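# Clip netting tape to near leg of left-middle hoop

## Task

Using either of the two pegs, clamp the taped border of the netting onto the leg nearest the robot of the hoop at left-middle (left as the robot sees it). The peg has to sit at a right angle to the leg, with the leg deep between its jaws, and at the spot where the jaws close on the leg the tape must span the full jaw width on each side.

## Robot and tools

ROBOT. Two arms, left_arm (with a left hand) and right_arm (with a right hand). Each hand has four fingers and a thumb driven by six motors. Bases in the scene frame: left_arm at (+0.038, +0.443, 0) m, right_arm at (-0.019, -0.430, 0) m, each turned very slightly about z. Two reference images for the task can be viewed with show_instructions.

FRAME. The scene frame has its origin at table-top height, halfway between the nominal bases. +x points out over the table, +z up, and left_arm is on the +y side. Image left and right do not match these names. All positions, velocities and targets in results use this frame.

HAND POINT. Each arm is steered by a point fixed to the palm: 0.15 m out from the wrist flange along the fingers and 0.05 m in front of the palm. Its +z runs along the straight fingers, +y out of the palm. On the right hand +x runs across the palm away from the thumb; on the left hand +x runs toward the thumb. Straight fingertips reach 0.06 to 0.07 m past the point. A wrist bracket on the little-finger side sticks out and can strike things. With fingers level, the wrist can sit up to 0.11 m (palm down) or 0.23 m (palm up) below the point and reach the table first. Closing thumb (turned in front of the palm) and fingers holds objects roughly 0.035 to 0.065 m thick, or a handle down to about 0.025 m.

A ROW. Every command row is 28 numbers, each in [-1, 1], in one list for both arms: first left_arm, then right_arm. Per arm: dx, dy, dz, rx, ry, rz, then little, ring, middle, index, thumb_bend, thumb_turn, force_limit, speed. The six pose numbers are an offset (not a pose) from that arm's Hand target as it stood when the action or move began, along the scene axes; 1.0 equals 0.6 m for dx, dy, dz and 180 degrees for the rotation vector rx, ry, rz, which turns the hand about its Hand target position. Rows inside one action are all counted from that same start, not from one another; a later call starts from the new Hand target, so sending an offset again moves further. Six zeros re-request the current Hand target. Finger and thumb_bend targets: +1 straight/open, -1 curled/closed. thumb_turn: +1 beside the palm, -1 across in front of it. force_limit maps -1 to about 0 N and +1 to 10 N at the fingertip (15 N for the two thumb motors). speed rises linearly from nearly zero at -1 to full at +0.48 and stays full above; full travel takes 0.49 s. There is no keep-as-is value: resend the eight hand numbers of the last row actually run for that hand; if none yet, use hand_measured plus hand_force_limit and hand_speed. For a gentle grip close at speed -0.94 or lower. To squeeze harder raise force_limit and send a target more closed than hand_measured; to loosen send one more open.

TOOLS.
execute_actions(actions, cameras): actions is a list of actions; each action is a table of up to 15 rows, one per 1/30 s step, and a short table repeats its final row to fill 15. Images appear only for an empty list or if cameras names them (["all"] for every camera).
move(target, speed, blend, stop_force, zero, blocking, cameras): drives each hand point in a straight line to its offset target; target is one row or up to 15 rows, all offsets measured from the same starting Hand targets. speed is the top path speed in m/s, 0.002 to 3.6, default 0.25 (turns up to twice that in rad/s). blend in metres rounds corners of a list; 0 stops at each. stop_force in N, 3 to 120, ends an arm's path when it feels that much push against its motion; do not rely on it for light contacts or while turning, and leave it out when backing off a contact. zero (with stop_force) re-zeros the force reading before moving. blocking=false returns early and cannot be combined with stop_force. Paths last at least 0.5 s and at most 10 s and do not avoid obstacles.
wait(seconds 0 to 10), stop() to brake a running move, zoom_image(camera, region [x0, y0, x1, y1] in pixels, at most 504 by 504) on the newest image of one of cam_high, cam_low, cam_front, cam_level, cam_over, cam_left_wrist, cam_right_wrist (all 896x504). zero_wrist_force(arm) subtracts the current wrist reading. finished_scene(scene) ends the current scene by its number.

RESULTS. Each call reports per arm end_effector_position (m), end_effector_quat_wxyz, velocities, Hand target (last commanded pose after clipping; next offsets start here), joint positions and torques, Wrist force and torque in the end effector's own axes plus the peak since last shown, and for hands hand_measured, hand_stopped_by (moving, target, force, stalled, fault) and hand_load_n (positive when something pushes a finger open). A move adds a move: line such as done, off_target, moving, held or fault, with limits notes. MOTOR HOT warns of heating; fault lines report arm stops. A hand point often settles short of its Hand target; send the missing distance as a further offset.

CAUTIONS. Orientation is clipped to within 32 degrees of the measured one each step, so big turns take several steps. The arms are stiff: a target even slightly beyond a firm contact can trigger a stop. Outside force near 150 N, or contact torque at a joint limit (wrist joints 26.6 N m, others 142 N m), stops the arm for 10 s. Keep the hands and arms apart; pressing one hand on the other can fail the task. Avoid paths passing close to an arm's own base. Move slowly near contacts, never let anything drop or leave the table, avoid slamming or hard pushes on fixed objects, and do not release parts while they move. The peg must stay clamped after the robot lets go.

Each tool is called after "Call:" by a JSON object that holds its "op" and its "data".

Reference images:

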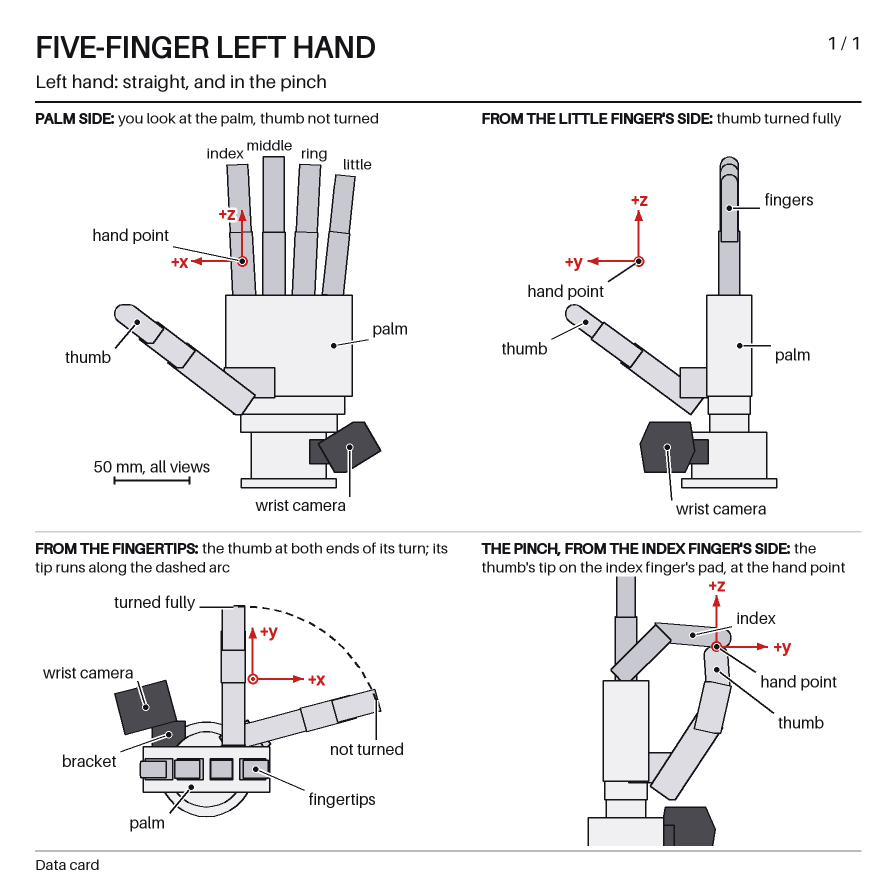

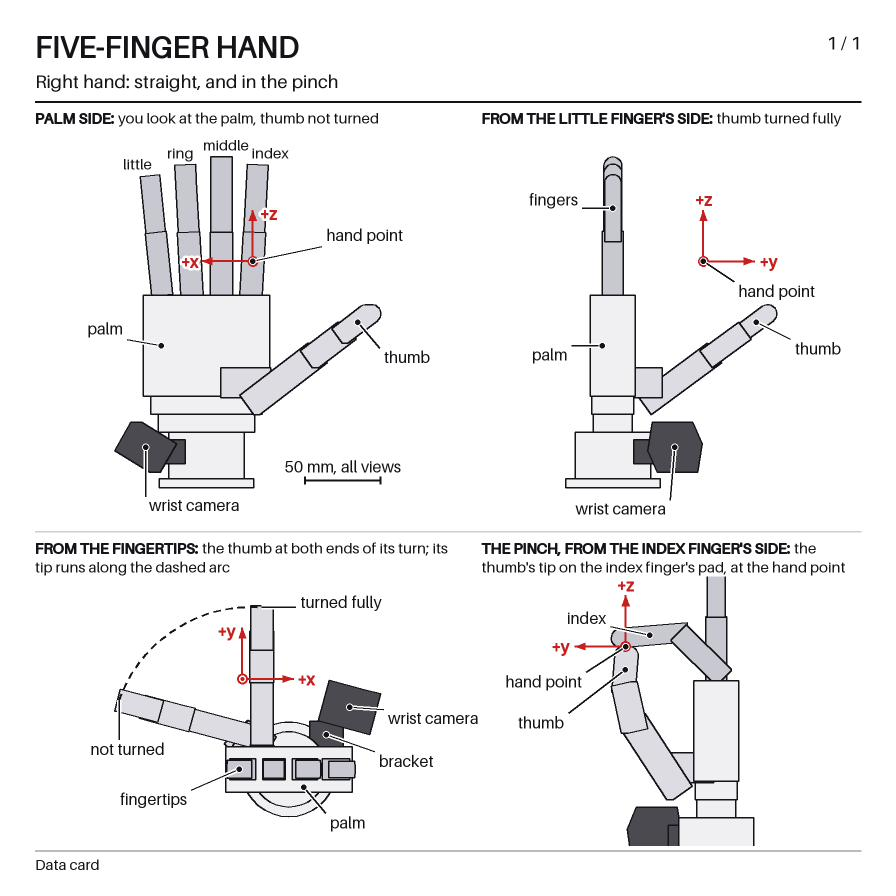

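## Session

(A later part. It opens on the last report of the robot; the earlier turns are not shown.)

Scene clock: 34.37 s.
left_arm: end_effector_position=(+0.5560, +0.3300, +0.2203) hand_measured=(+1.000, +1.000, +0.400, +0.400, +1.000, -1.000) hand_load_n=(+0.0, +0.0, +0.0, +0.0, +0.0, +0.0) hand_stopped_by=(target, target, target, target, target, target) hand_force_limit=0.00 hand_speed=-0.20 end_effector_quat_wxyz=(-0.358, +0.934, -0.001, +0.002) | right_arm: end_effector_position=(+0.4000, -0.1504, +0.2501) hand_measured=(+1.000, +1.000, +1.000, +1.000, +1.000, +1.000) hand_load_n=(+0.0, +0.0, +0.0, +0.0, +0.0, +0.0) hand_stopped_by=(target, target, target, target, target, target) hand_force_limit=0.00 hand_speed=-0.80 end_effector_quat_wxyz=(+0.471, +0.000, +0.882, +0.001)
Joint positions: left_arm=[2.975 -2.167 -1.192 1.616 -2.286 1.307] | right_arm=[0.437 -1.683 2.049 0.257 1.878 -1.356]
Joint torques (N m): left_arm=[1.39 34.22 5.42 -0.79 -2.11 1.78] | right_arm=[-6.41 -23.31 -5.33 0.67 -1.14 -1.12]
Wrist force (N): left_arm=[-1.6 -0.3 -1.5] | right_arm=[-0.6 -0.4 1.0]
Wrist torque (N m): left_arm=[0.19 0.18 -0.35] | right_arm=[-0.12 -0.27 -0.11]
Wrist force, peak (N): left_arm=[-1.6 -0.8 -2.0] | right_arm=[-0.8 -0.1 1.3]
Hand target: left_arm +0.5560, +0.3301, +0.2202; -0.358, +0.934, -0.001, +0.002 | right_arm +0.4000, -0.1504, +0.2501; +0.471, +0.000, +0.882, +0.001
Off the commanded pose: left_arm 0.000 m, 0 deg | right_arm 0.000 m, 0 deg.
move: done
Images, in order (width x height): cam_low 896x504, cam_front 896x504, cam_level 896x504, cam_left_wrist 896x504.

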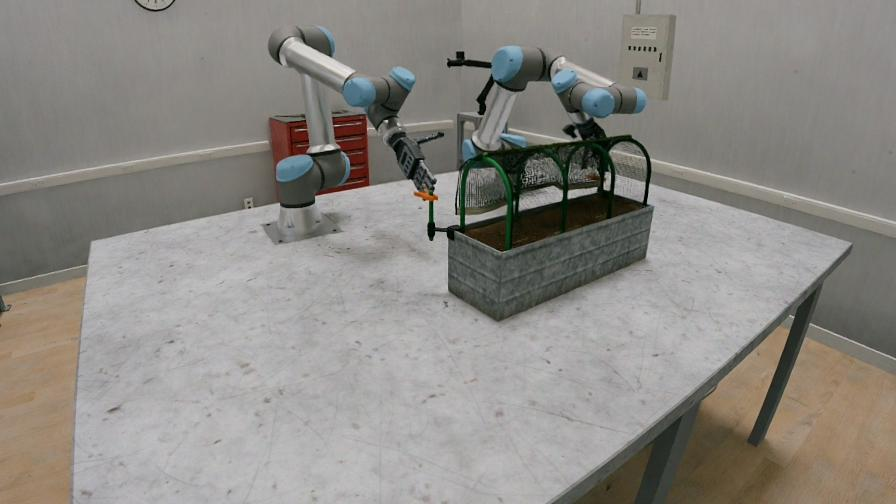

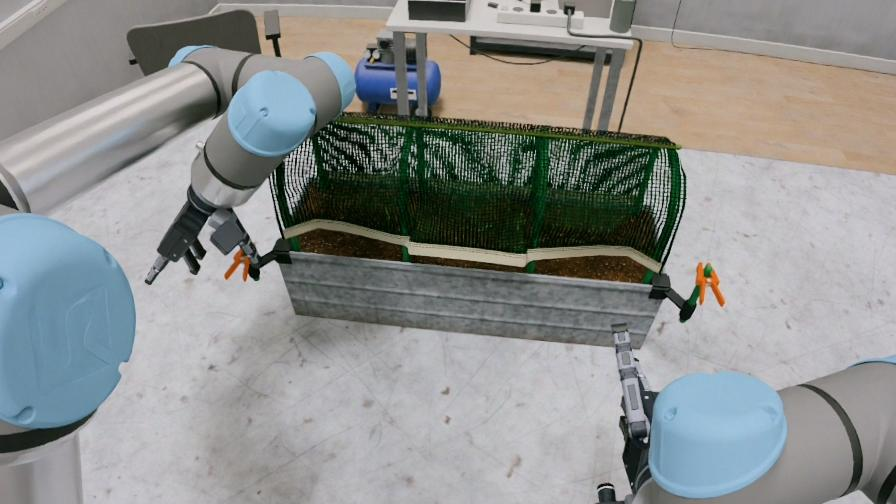

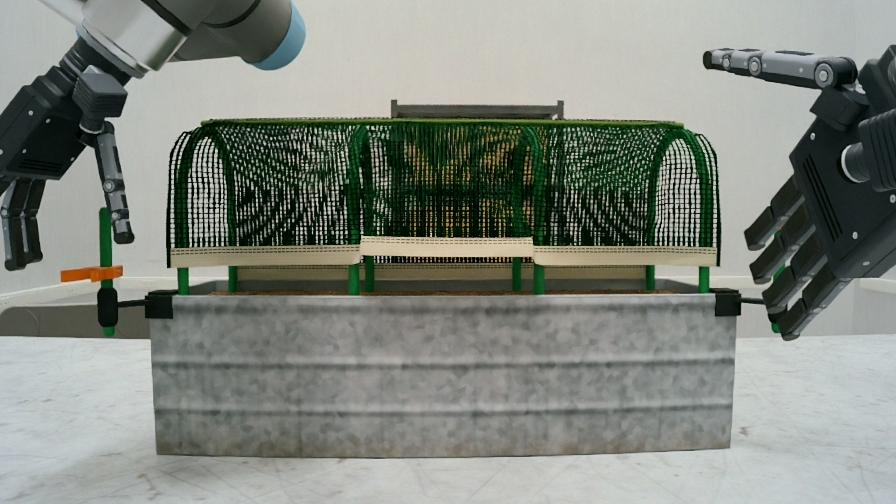

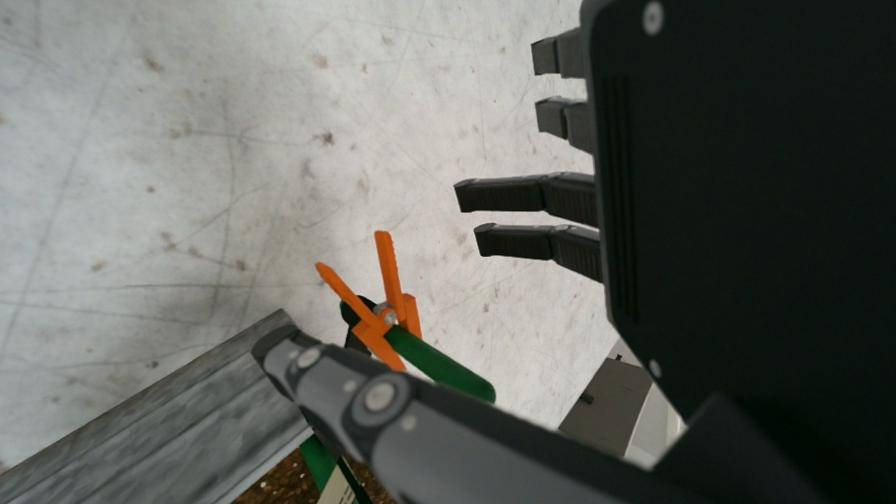

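Call:
{"op": "move", "data": {"target": [0, -0.005, -0.047, 0, 0, 0, 1, 1, 0.4, 0.4, 1, -1, 0, -0.2, 0, 0, 0, 0, 0, 0, 1, 1, 1, 1, 1, 1, 0, -0.8], "speed": 0.1, "cameras": ["cam_left_wrist", "cam_level", "cam_front"]}}

Call:
{"op": "zoom_image", "data": {"camera": "cam_level", "region": [0, 60, 240, 340]}}

Call:
{"op": "zoom_image", "data": {"camera": "cam_front", "region": [100, 100, 340, 320]}}

Scene clock: 37.00 s.
left_arm: end_effector_position=(+0.5560, +0.3271, +0.1922) hand_measured=(+1.000, +1.000, +0.400, +0.400, +1.000, -1.000) hand_load_n=(+0.0, +0.0, +0.0, +0.0, +0.0, +0.0) hand_stopped_by=(target, target, target, target, target, target) hand_force_limit=0.00 hand_speed=-0.20 end_effector_quat_wxyz=(-0.358, +0.934, -0.001, +0.002) | right_arm: end_effector_position=(+0.4000, -0.1504, +0.2501) hand_measured=(+1.000, +1.000, +1.000, +1.000, +1.000, +1.000) hand_load_n=(+0.0, +0.0, +0.0, +0.0, +0.0, +0.0) hand_stopped_by=(target, target, target, target, target, target) hand_force_limit=0.00 hand_speed=-0.80 end_effector_quat_wxyz=(+0.471, +0.000, +0.882, +0.001)
Joint positions: left_arm=[2.97 -2.188 -1.233 1.673 -2.285 1.3] | right_arm=[0.437 -1.683 2.049 0.257 1.878 -1.356]
Joint torques (N m): left_arm=[-10.68 33.17 4.38 -0.91 0.72 -1.59] | right_arm=[-6.05 -22.52 -5.7 -0.16 -1.18 -1.13]
Wrist force (N): left_arm=[-1.6 -0.4 -1.3] | right_arm=[-0.6 -0.2 0.8]
Wrist torque (N m): left_arm=[0.17 0.20 -0.17] | right_arm=[-0.07 -0.25 -0.09]
Wrist force, peak (N): left_arm=[-1.8 -0.6 -1.6] | right_arm=[-0.9 -0.3 1.0]
Hand target: left_arm +0.5560, +0.3271, +0.1920; -0.358, +0.934, -0.001, +0.002 | right_arm +0.4000, -0.1504, +0.2501; +0.471, +0.000, +0.882, +0.001
Off the commanded pose: left_arm 0.000 m, 0 deg | right_arm 0.000 m, 0 deg.
move: done
Images, in order (width x height): cam_front 896x504, cam_level 896x504, cam_left_wrist 896x504.

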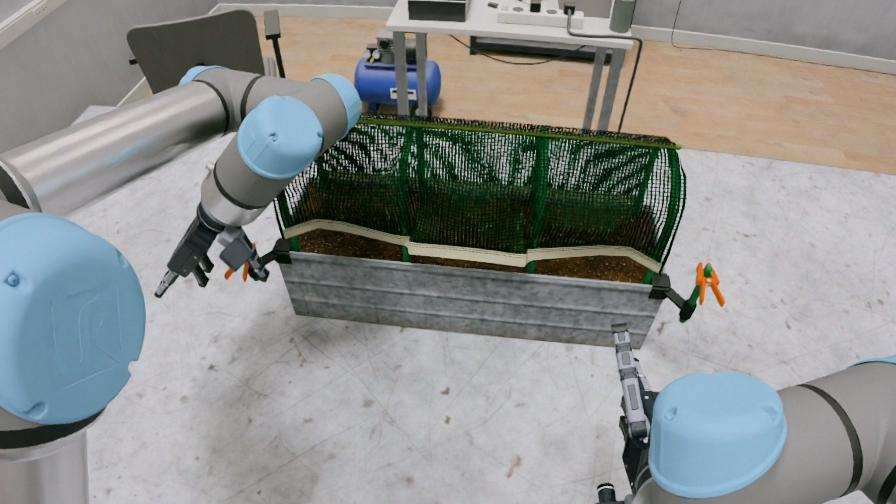

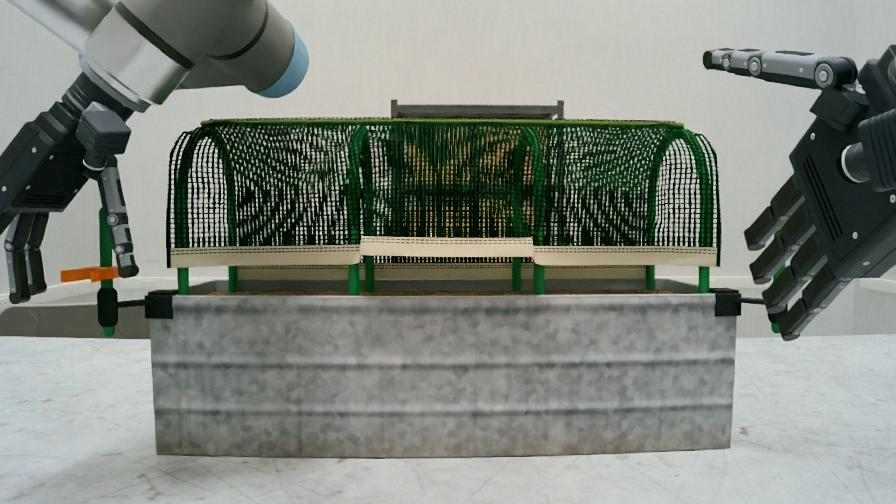

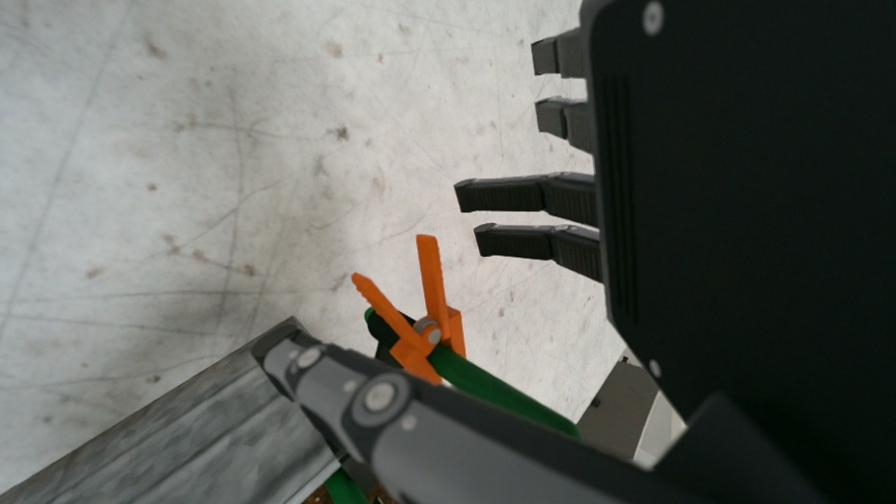

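Scaled by 1.800 from the camera's 896x504 image, which has a finer 1280x720 frame.

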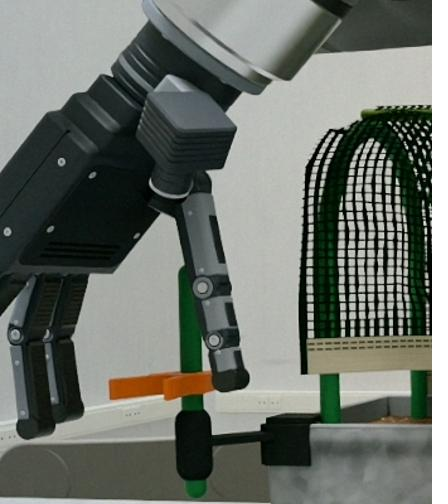

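Scaled by 2.100 from the camera's 896x504 image, which has a finer 1280x720 frame.

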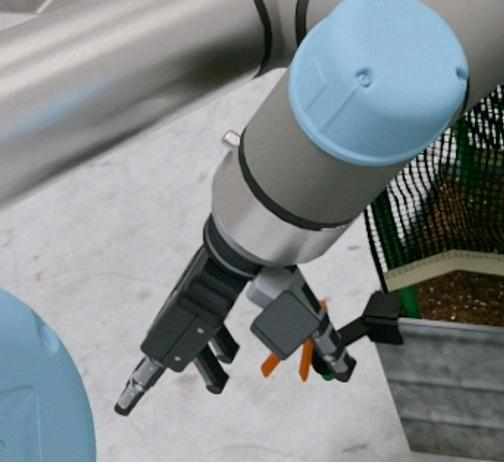

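Call:
{"op": "move", "data": {"target": [0, 0, -0.0083, 0, 0, 0, 1, 1, 0.4, 0.4, 1, -1, 0, -0.2, 0, 0, 0, 0, 0, 0, 1, 1, 1, 1, 1, 1, 0, -0.8], "speed": 0.05}}

Call:
{"op": "move", "data": {"target": [0, 0, 0, 0, 0, 0, 1, 1, 0.0, 0.0, 0.3, -1, -0.75, -0.92, 0, 0, 0, 0, 0, 0, 1, 1, 1, 1, 1, 1, 0, -0.8], "speed": 0.05, "cameras": ["cam_left_wrist", "cam_level", "cam_front"]}}

Call:
{"op": "zoom_image", "data": {"camera": "cam_level", "region": [0, 180, 160, 340]}}

Call:
{"op": "zoom_image", "data": {"camera": "cam_left_wrist", "region": [250, 160, 550, 420]}}

Scene clock: 38.93 s.
left_arm: end_effector_position=(+0.5560, +0.3271, +0.1872) hand_measured=(+1.000, +1.000, +0.400, +0.400, +1.000, -1.000) hand_load_n=(+0.0, +0.0, +0.0, +0.0, +0.0, +0.0) hand_stopped_by=(target, target, target, target, target, target) hand_force_limit=0.00 hand_speed=-0.20 end_effector_quat_wxyz=(-0.358, +0.934, -0.001, +0.002) | right_arm: end_effector_position=(+0.4000, -0.1504, +0.2501) hand_measured=(+1.000, +1.000, +1.000, +1.000, +1.000, +1.000) hand_load_n=(+0.0, +0.0, +0.0, +0.0, +0.0, +0.0) hand_stopped_by=(target, target, target, target, target, target) hand_force_limit=0.00 hand_speed=-0.80 end_effector_quat_wxyz=(+0.471, +0.000, +0.882, +0.001)
Joint positions: left_arm=[2.97 -2.191 -1.241 1.684 -2.285 1.3] | right_arm=[0.437 -1.683 2.049 0.257 1.878 -1.356]
Joint torques (N m): left_arm=[-10.6 34.21 4.85 -0.99 0.67 -1.51] | right_arm=[-6.15 -22.93 -5.7 -0.78 -1.29 -1.21]
Wrist force (N): left_arm=[-1.8 -0.2 -1.5] | right_arm=[-0.7 -0.2 0.8]
Wrist torque (N m): left_arm=[0.20 0.22 -0.19] | right_arm=[-0.07 -0.25 -0.10]
Wrist force, peak (N): left_arm=[-1.8 -0.5 -1.5] | right_arm=[-0.7 -0.5 1.1]
Hand target: left_arm +0.5560, +0.3271, +0.1870; -0.358, +0.934, -0.001, +0.002 | right_arm +0.4000, -0.1504, +0.2501; +0.471, +0.000, +0.882, +0.001
Off the commanded pose: left_arm 0.000 m, 0 deg | right_arm 0.000 m, 0 deg.
move: done

Scene clock: 43.93 s.
left_arm: end_effector_position=(+0.5560, +0.3271, +0.1870) hand_measured=(+1.000, +1.000, +0.000, +0.000, +0.434, -1.000) hand_load_n=(-0.5, +0.0, +0.0, +0.5, +1.0, +0.0) hand_stopped_by=(target, target, target, target, moving, target) hand_force_limit=-0.75 hand_speed=-0.92 end_effector_quat_wxyz=(-0.358, +0.934, -0.001, +0.002) | right_arm: end_effector_position=(+0.4000, -0.1504, +0.2501) hand_measured=(+1.000, +1.000, +1.000, +1.000, +1.000, +1.000) hand_load_n=(+0.0, +0.0, +0.0, +0.0, +0.0, +0.0) hand_stopped_by=(target, target, target, target, target, target) hand_force_limit=0.00 hand_speed=-0.80 end_effector_quat_wxyz=(+0.471, +0.000, +0.882, +0.001)
Joint positions: left_arm=[2.97 -2.192 -1.241 1.685 -2.285 1.3] | right_arm=[0.437 -1.683 2.049 0.257 1.878 -1.356]
Joint torques (N m): left_arm=[-5.04 33.9 5.7 -0.94 -0.45 1.21] | right_arm=[-5.73 -22.76 -5.4 -1.17 -1.24 -1.09]
Wrist force (N): left_arm=[-1.6 0.4 -1.7] | right_arm=[-0.4 -0.4 0.8]
Wrist torque (N m): left_arm=[0.22 0.18 -0.19] | right_arm=[-0.11 -0.28 -0.10]
Wrist force, peak (N): left_arm=[-2.3 0.4 -1.9] | right_arm=[-0.6 -0.3 1.2]
Hand target: left_arm +0.5560, +0.3271, +0.1870; -0.358, +0.934, -0.001, +0.002 | right_arm +0.4000, -0.1504, +0.2501; +0.471, +0.000, +0.882, +0.001
Off the commanded pose: left_arm 0.000 m, 0 deg | right_arm 0.000 m, 0 deg.
move: moving (left_arm; no rest 5 s after the path's end)
Images, in order (width x height): cam_front 896x504, cam_level 896x504, cam_left_wrist 896x504.

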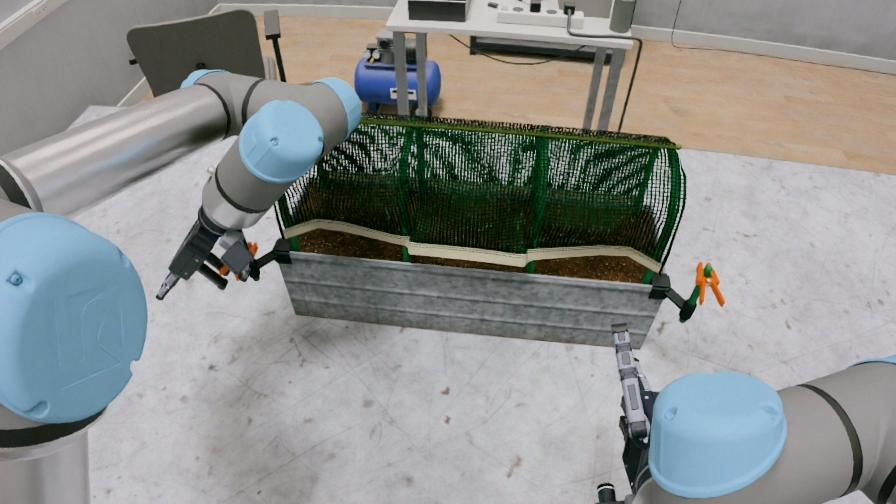

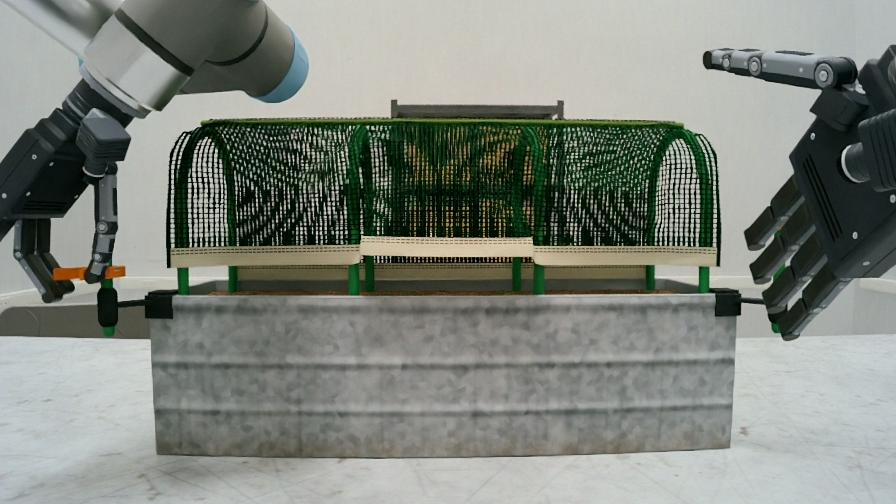

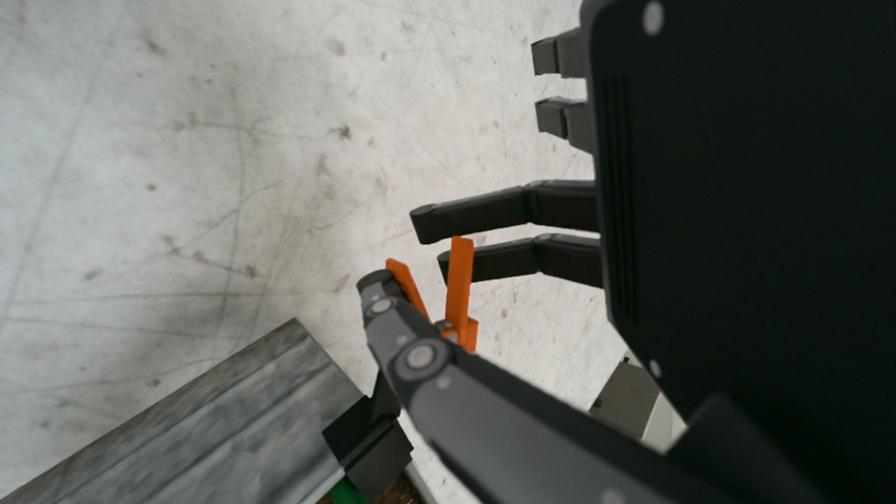

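Scaled by 3.150 from the camera's 896x504 image, which has a finer 1280x720 frame.

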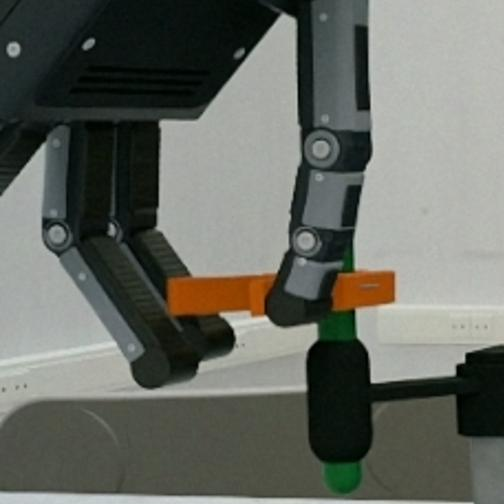

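Scaled by 1.680 from the camera's 896x504 image, which has a finer 1280x720 frame.

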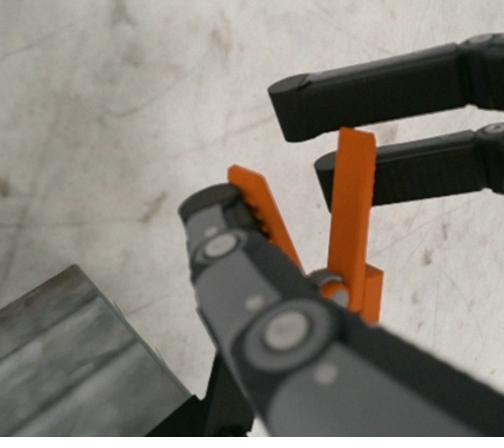

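Call:
{"op": "move", "data": {"target": [0, 0, 0, 0, 0, 0, 1, 1, 0.4, 0.4, 1, -1, -0.5, -0.5, 0, 0, 0, 0, 0, 0, 1, 1, 1, 1, 1, 1, 0, -0.8], "speed": 0.05, "cameras": ["cam_left_wrist", "cam_level"]}}

Call:
{"op": "zoom_image", "data": {"camera": "cam_level", "region": [0, 180, 160, 340]}}

Scene clock: 48.33 s.
left_arm: end_effector_position=(+0.5560, +0.3271, +0.1870) hand_measured=(+1.000, +1.000, +0.400, +0.400, +1.000, -1.000) hand_load_n=(+0.0, +0.0, +0.0, +0.0, +0.0, +0.0) hand_stopped_by=(target, target, target, target, target, target) hand_force_limit=-0.50 hand_speed=-0.50 end_effector_quat_wxyz=(-0.358, +0.934, -0.001, +0.002) | right_arm: end_effector_position=(+0.4000, -0.1504, +0.2501) hand_measured=(+1.000, +1.000, +1.000, +1.000, +1.000, +1.000) hand_load_n=(+0.0, +0.0, +0.0, +0.0, +0.0, +0.0) hand_stopped_by=(target, target, target, target, target, target) hand_force_limit=0.00 hand_speed=-0.80 end_effector_quat_wxyz=(+0.471, +0.000, +0.882, +0.001)
Joint positions: left_arm=[2.97 -2.192 -1.241 1.685 -2.285 1.3] | right_arm=[0.437 -1.683 2.049 0.257 1.878 -1.356]
Joint torques (N m): left_arm=[-2.22 35.57 6.96 -1.74 -1.39 1.42] | right_arm=[-6.1 -23.46 -5.51 -1.18 -1.33 -1.19]
Wrist force (N): left_arm=[-1.8 -0.2 -1.5] | right_arm=[-0.6 0.0 0.7]
Wrist torque (N m): left_arm=[0.21 0.22 -0.19] | right_arm=[-0.04 -0.25 -0.09]
Wrist force, peak (N): left_arm=[-1.8 0.6 -1.8] | right_arm=[-0.7 -0.4 1.2]
Hand target: left_arm +0.5560, +0.3271, +0.1870; -0.358, +0.934, -0.001, +0.002 | right_arm +0.4000, -0.1504, +0.2501; +0.471, +0.000, +0.882, +0.001
Off the commanded pose: left_arm 0.000 m, 0 deg | right_arm 0.000 m, 0 deg.
move: done
Images, in order (width x height): cam_level 896x504, cam_left_wrist 896x504.

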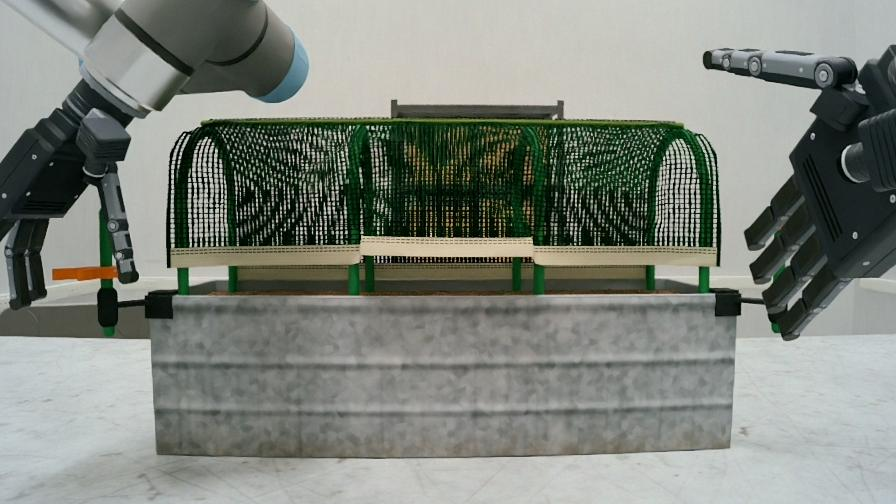

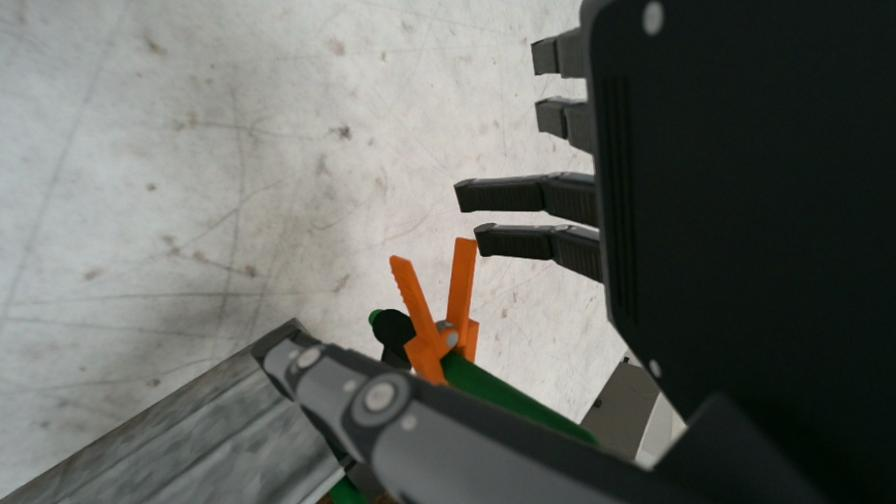

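Scaled by 3.150 from the camera's 896x504 image, which has a finer 1280x720 frame.

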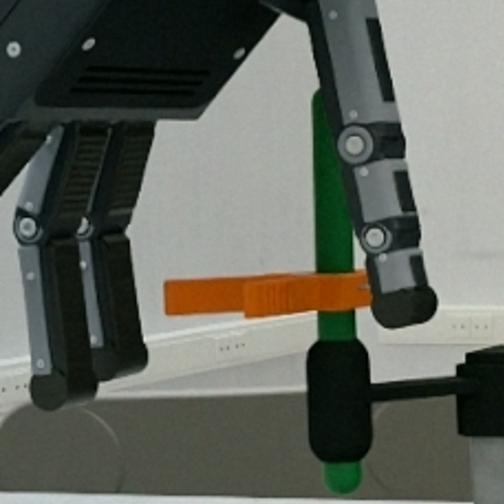

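Call:
{"op": "move", "data": {"target": [[0, 0, 0.188, 0, 0, 0, 1, 1, 0.4, 0.4, 1, -1, -0.5, -0.5, 0, 0, 0, 0, 0, 0, 1, 1, 1, 1, 1, 1, 0, -0.8], [-0.015, -0.055, 0.188, -0.233, 0, 0, 1, 1, 1, 1, 1, -1, -0.5, -0.5, 0, 0, 0, 0, 0, 0, 1, 1, 1, 1, 1, 1, 0, -0.8]], "speed": 0.2, "cameras": ["cam_left_wrist", "cam_level", "cam_front", "cam_over"]}}

Scene clock: 53.37 s.
left_arm: end_effector_position=(+0.5470, +0.2941, +0.2998) hand_measured=(+1.000, +1.000, +1.000, +1.000, +1.000, -1.000) hand_load_n=(+0.0, +0.0, +0.0, +0.0, +0.0, +0.0) hand_stopped_by=(target, target, target, target, target, target) hand_force_limit=-0.50 hand_speed=-0.50 end_effector_quat_wxyz=(+0.000, +1.000, -0.001, +0.002) | right_arm: end_effector_position=(+0.4000, -0.1504, +0.2501) hand_measured=(+1.000, +1.000, +1.000, +1.000, +1.000, +1.000) hand_load_n=(+0.0, +0.0, +0.0, +0.0, +0.0, +0.0) hand_stopped_by=(target, target, target, target, target, target) hand_force_limit=0.00 hand_speed=-0.80 end_effector_quat_wxyz=(+0.471, +0.000, +0.882, +0.001)
Joint positions: left_arm=[3.271 -1.993 -1.148 1.575 -1.571 1.665] | right_arm=[0.437 -1.683 2.049 0.257 1.878 -1.356]
Joint torques (N m): left_arm=[9.78 45.02 6.76 -0.94 1.39 1.74] | right_arm=[-5.34 -22.52 -6.12 -1.23 -1.23 -1.14]
Wrist force (N): left_arm=[-2.1 -0.7 -0.6] | right_arm=[-0.3 0.1 0.5]
Wrist torque (N m): left_arm=[0.04 0.31 -0.25] | right_arm=[-0.01 -0.28 -0.07]
Wrist force, peak (N): left_arm=[-1.7 -0.9 -2.3] | right_arm=[-1.2 -0.3 0.6]
Hand target: left_arm +0.5470, +0.2941, +0.2998; +0.000, +1.000, -0.001, +0.002 | right_arm +0.4000, -0.1504, +0.2501; +0.471, +0.000, +0.882, +0.001
Off the commanded pose: left_arm 0.000 m, 0 deg | right_arm 0.000 m, 0 deg.
move: done
Images, in order (width x height): cam_front 896x504, cam_level 896x504, cam_over 896x504, cam_left_wrist 896x504.

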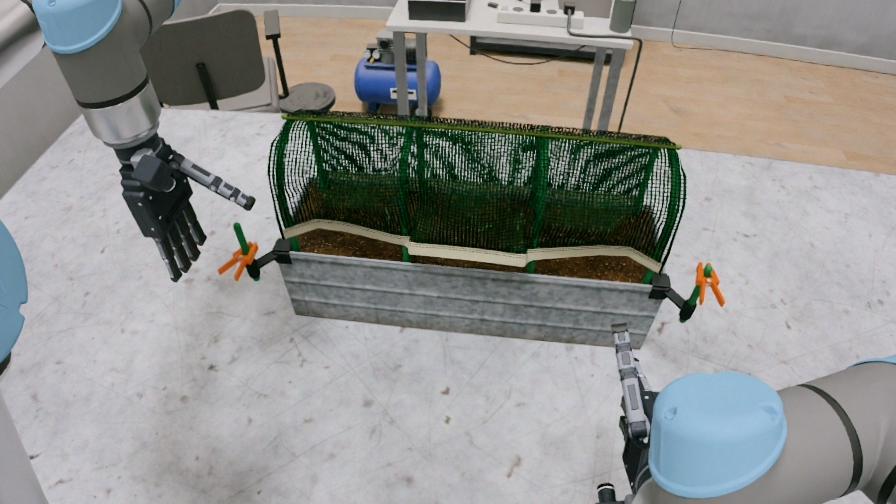

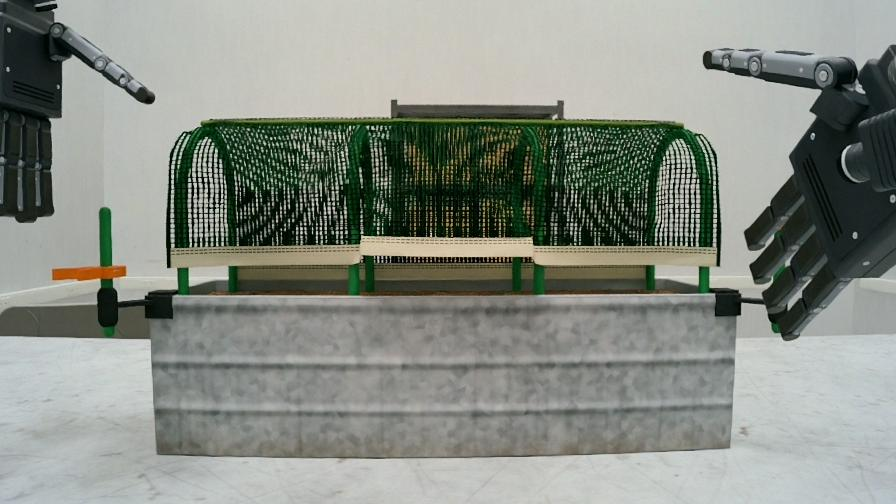

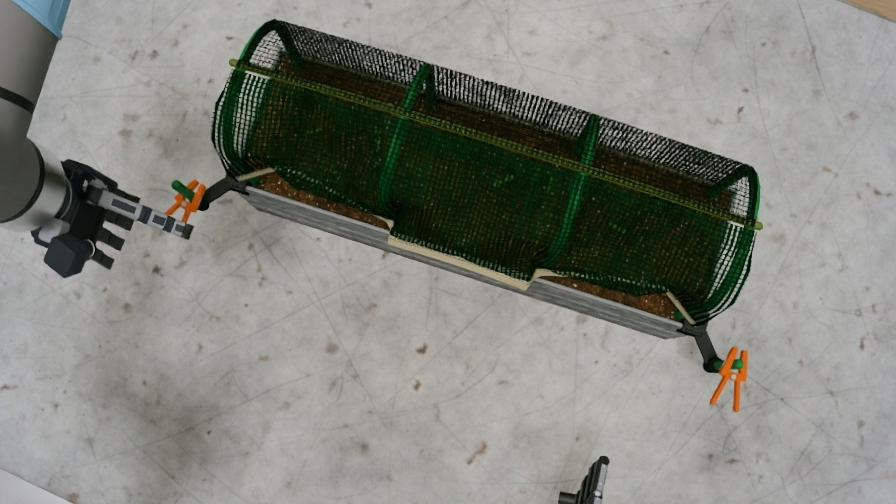

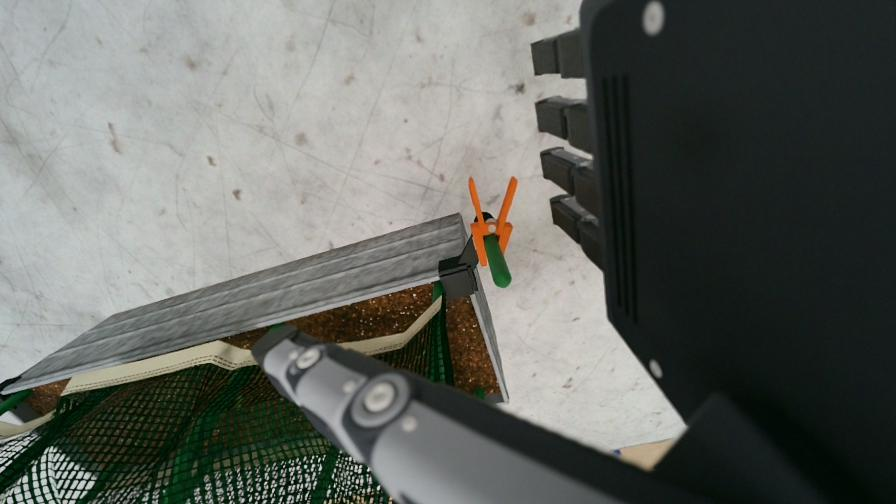

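Call:
{"op": "move", "data": {"target": [[0.0133, 0.010, 0, 0, 0, 0, 1, 1, 1, 1, 1, -1, -0.5, -0.5, 0, 0, 0, 0, 0, 0, 1, 1, 1, 1, 1, 1, 0, -0.8], [0.0133, 0.010, -0.2113, 0, 0, 0, 1, 1, 1, 1, 1, -1, -0.5, -0.5, 0, 0, 0, 0, 0, 0, 1, 1, 1, 1, 1, 1, 0, -0.8]], "speed": 0.1, "cameras": ["cam_left_wrist", "cam_level", "cam_front", "cam_over"]}}

Call:
{"op": "zoom_image", "data": {"camera": "cam_level", "region": [0, 160, 200, 360]}}

Call:
{"op": "zoom_image", "data": {"camera": "cam_left_wrist", "region": [350, 120, 650, 380]}}

Call:
{"op": "zoom_image", "data": {"camera": "cam_over", "region": [60, 140, 260, 290]}}

Scene clock: 57.80 s.
left_arm: end_effector_position=(+0.5550, +0.3001, +0.1732) hand_measured=(+1.000, +1.000, +1.000, +1.000, +1.000, -1.000) hand_load_n=(+0.0, +0.0, +0.0, +0.0, +0.0, +0.0) hand_stopped_by=(target, target, target, target, target, target) hand_force_limit=-0.50 hand_speed=-0.50 end_effector_quat_wxyz=(+0.000, +1.000, -0.001, +0.002) | right_arm: end_effector_position=(+0.4000, -0.1504, +0.2501) hand_measured=(+1.000, +1.000, +1.000, +1.000, +1.000, +1.000) hand_load_n=(+0.0, +0.0, +0.0, +0.0, +0.0, +0.0) hand_stopped_by=(target, target, target, target, target, target) hand_force_limit=0.00 hand_speed=-0.80 end_effector_quat_wxyz=(+0.471, +0.000, +0.882, +0.001)
Joint positions: left_arm=[3.282 -2.056 -1.382 1.872 -1.571 1.676] | right_arm=[0.437 -1.683 2.049 0.257 1.878 -1.356]
Joint torques (N m): left_arm=[10.07 30.8 5.44 -0.64 1.77 -0.73] | right_arm=[-5.34 -23.07 -6.26 -1.22 -1.15 -1.06]
Wrist force (N): left_arm=[-2.4 -0.4 -0.4] | right_arm=[-0.8 -0.1 0.7]
Wrist torque (N m): left_arm=[0.03 0.37 -0.22] | right_arm=[-0.06 -0.22 -0.11]
Wrist force, peak (N): left_arm=[-2.7 -0.7 -0.1] | right_arm=[-1.0 -0.2 0.8]
Hand target: left_arm +0.5550, +0.3001, +0.1730; +0.000, +1.000, -0.001, +0.002 | right_arm +0.4000, -0.1504, +0.2501; +0.471, +0.000, +0.882, +0.001
Off the commanded pose: left_arm 0.000 m, 0 deg | right_arm 0.000 m, 0 deg.
move: done
Images, in order (width x height): cam_front 896x504, cam_level 896x504, cam_over 896x504, cam_left_wrist 896x504.

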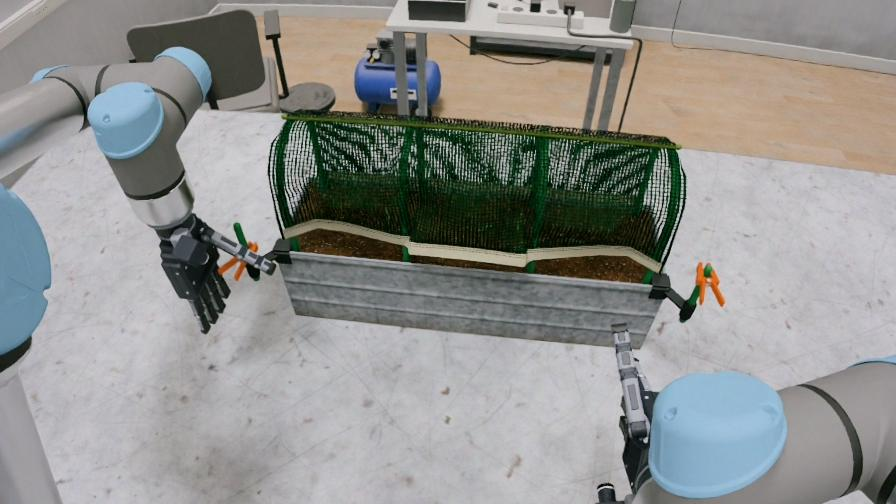

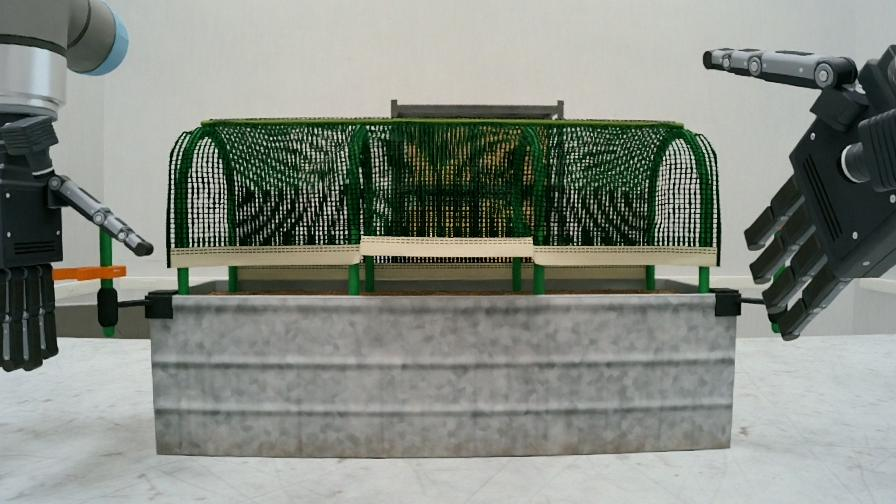

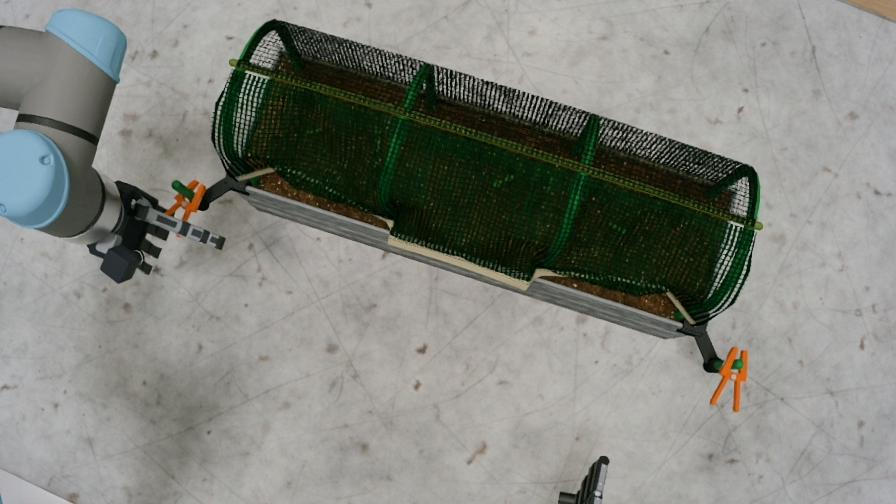

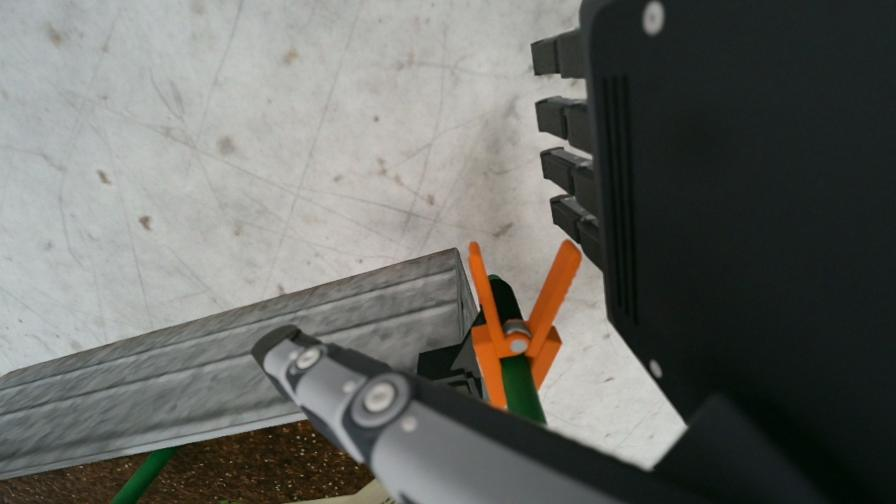

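Scaled by 2.520 from the camera's 896x504 image, which has a finer 1280x720 frame.

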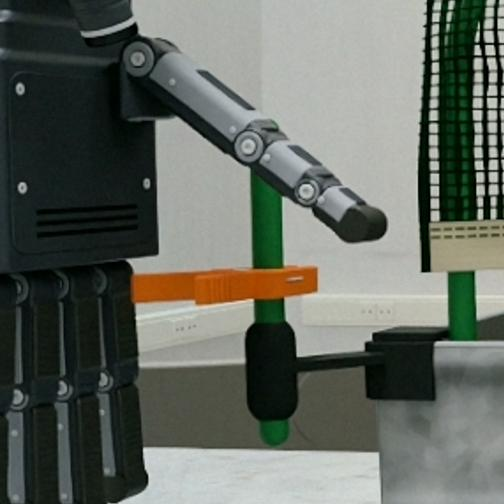

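Scaled by 1.680 from the camera's 896x504 image, which has a finer 1280x720 frame.

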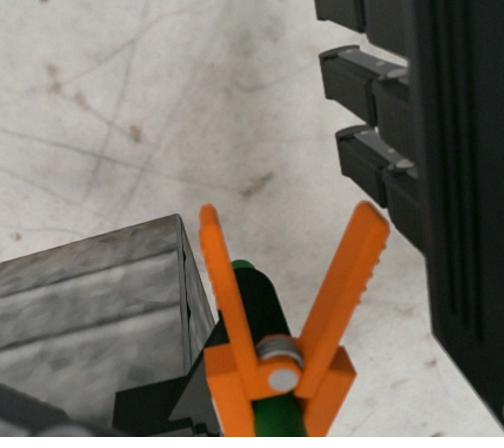

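Scaled by 2.520 from the camera's 896x504 image, which has a finer 1280x720 frame.

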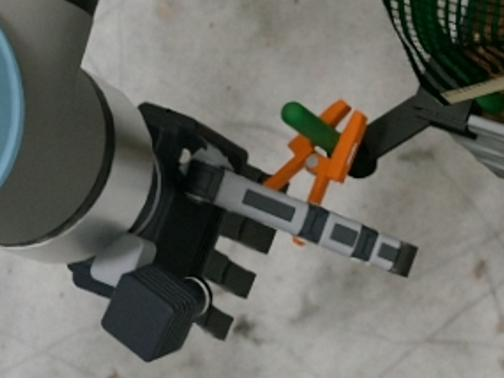

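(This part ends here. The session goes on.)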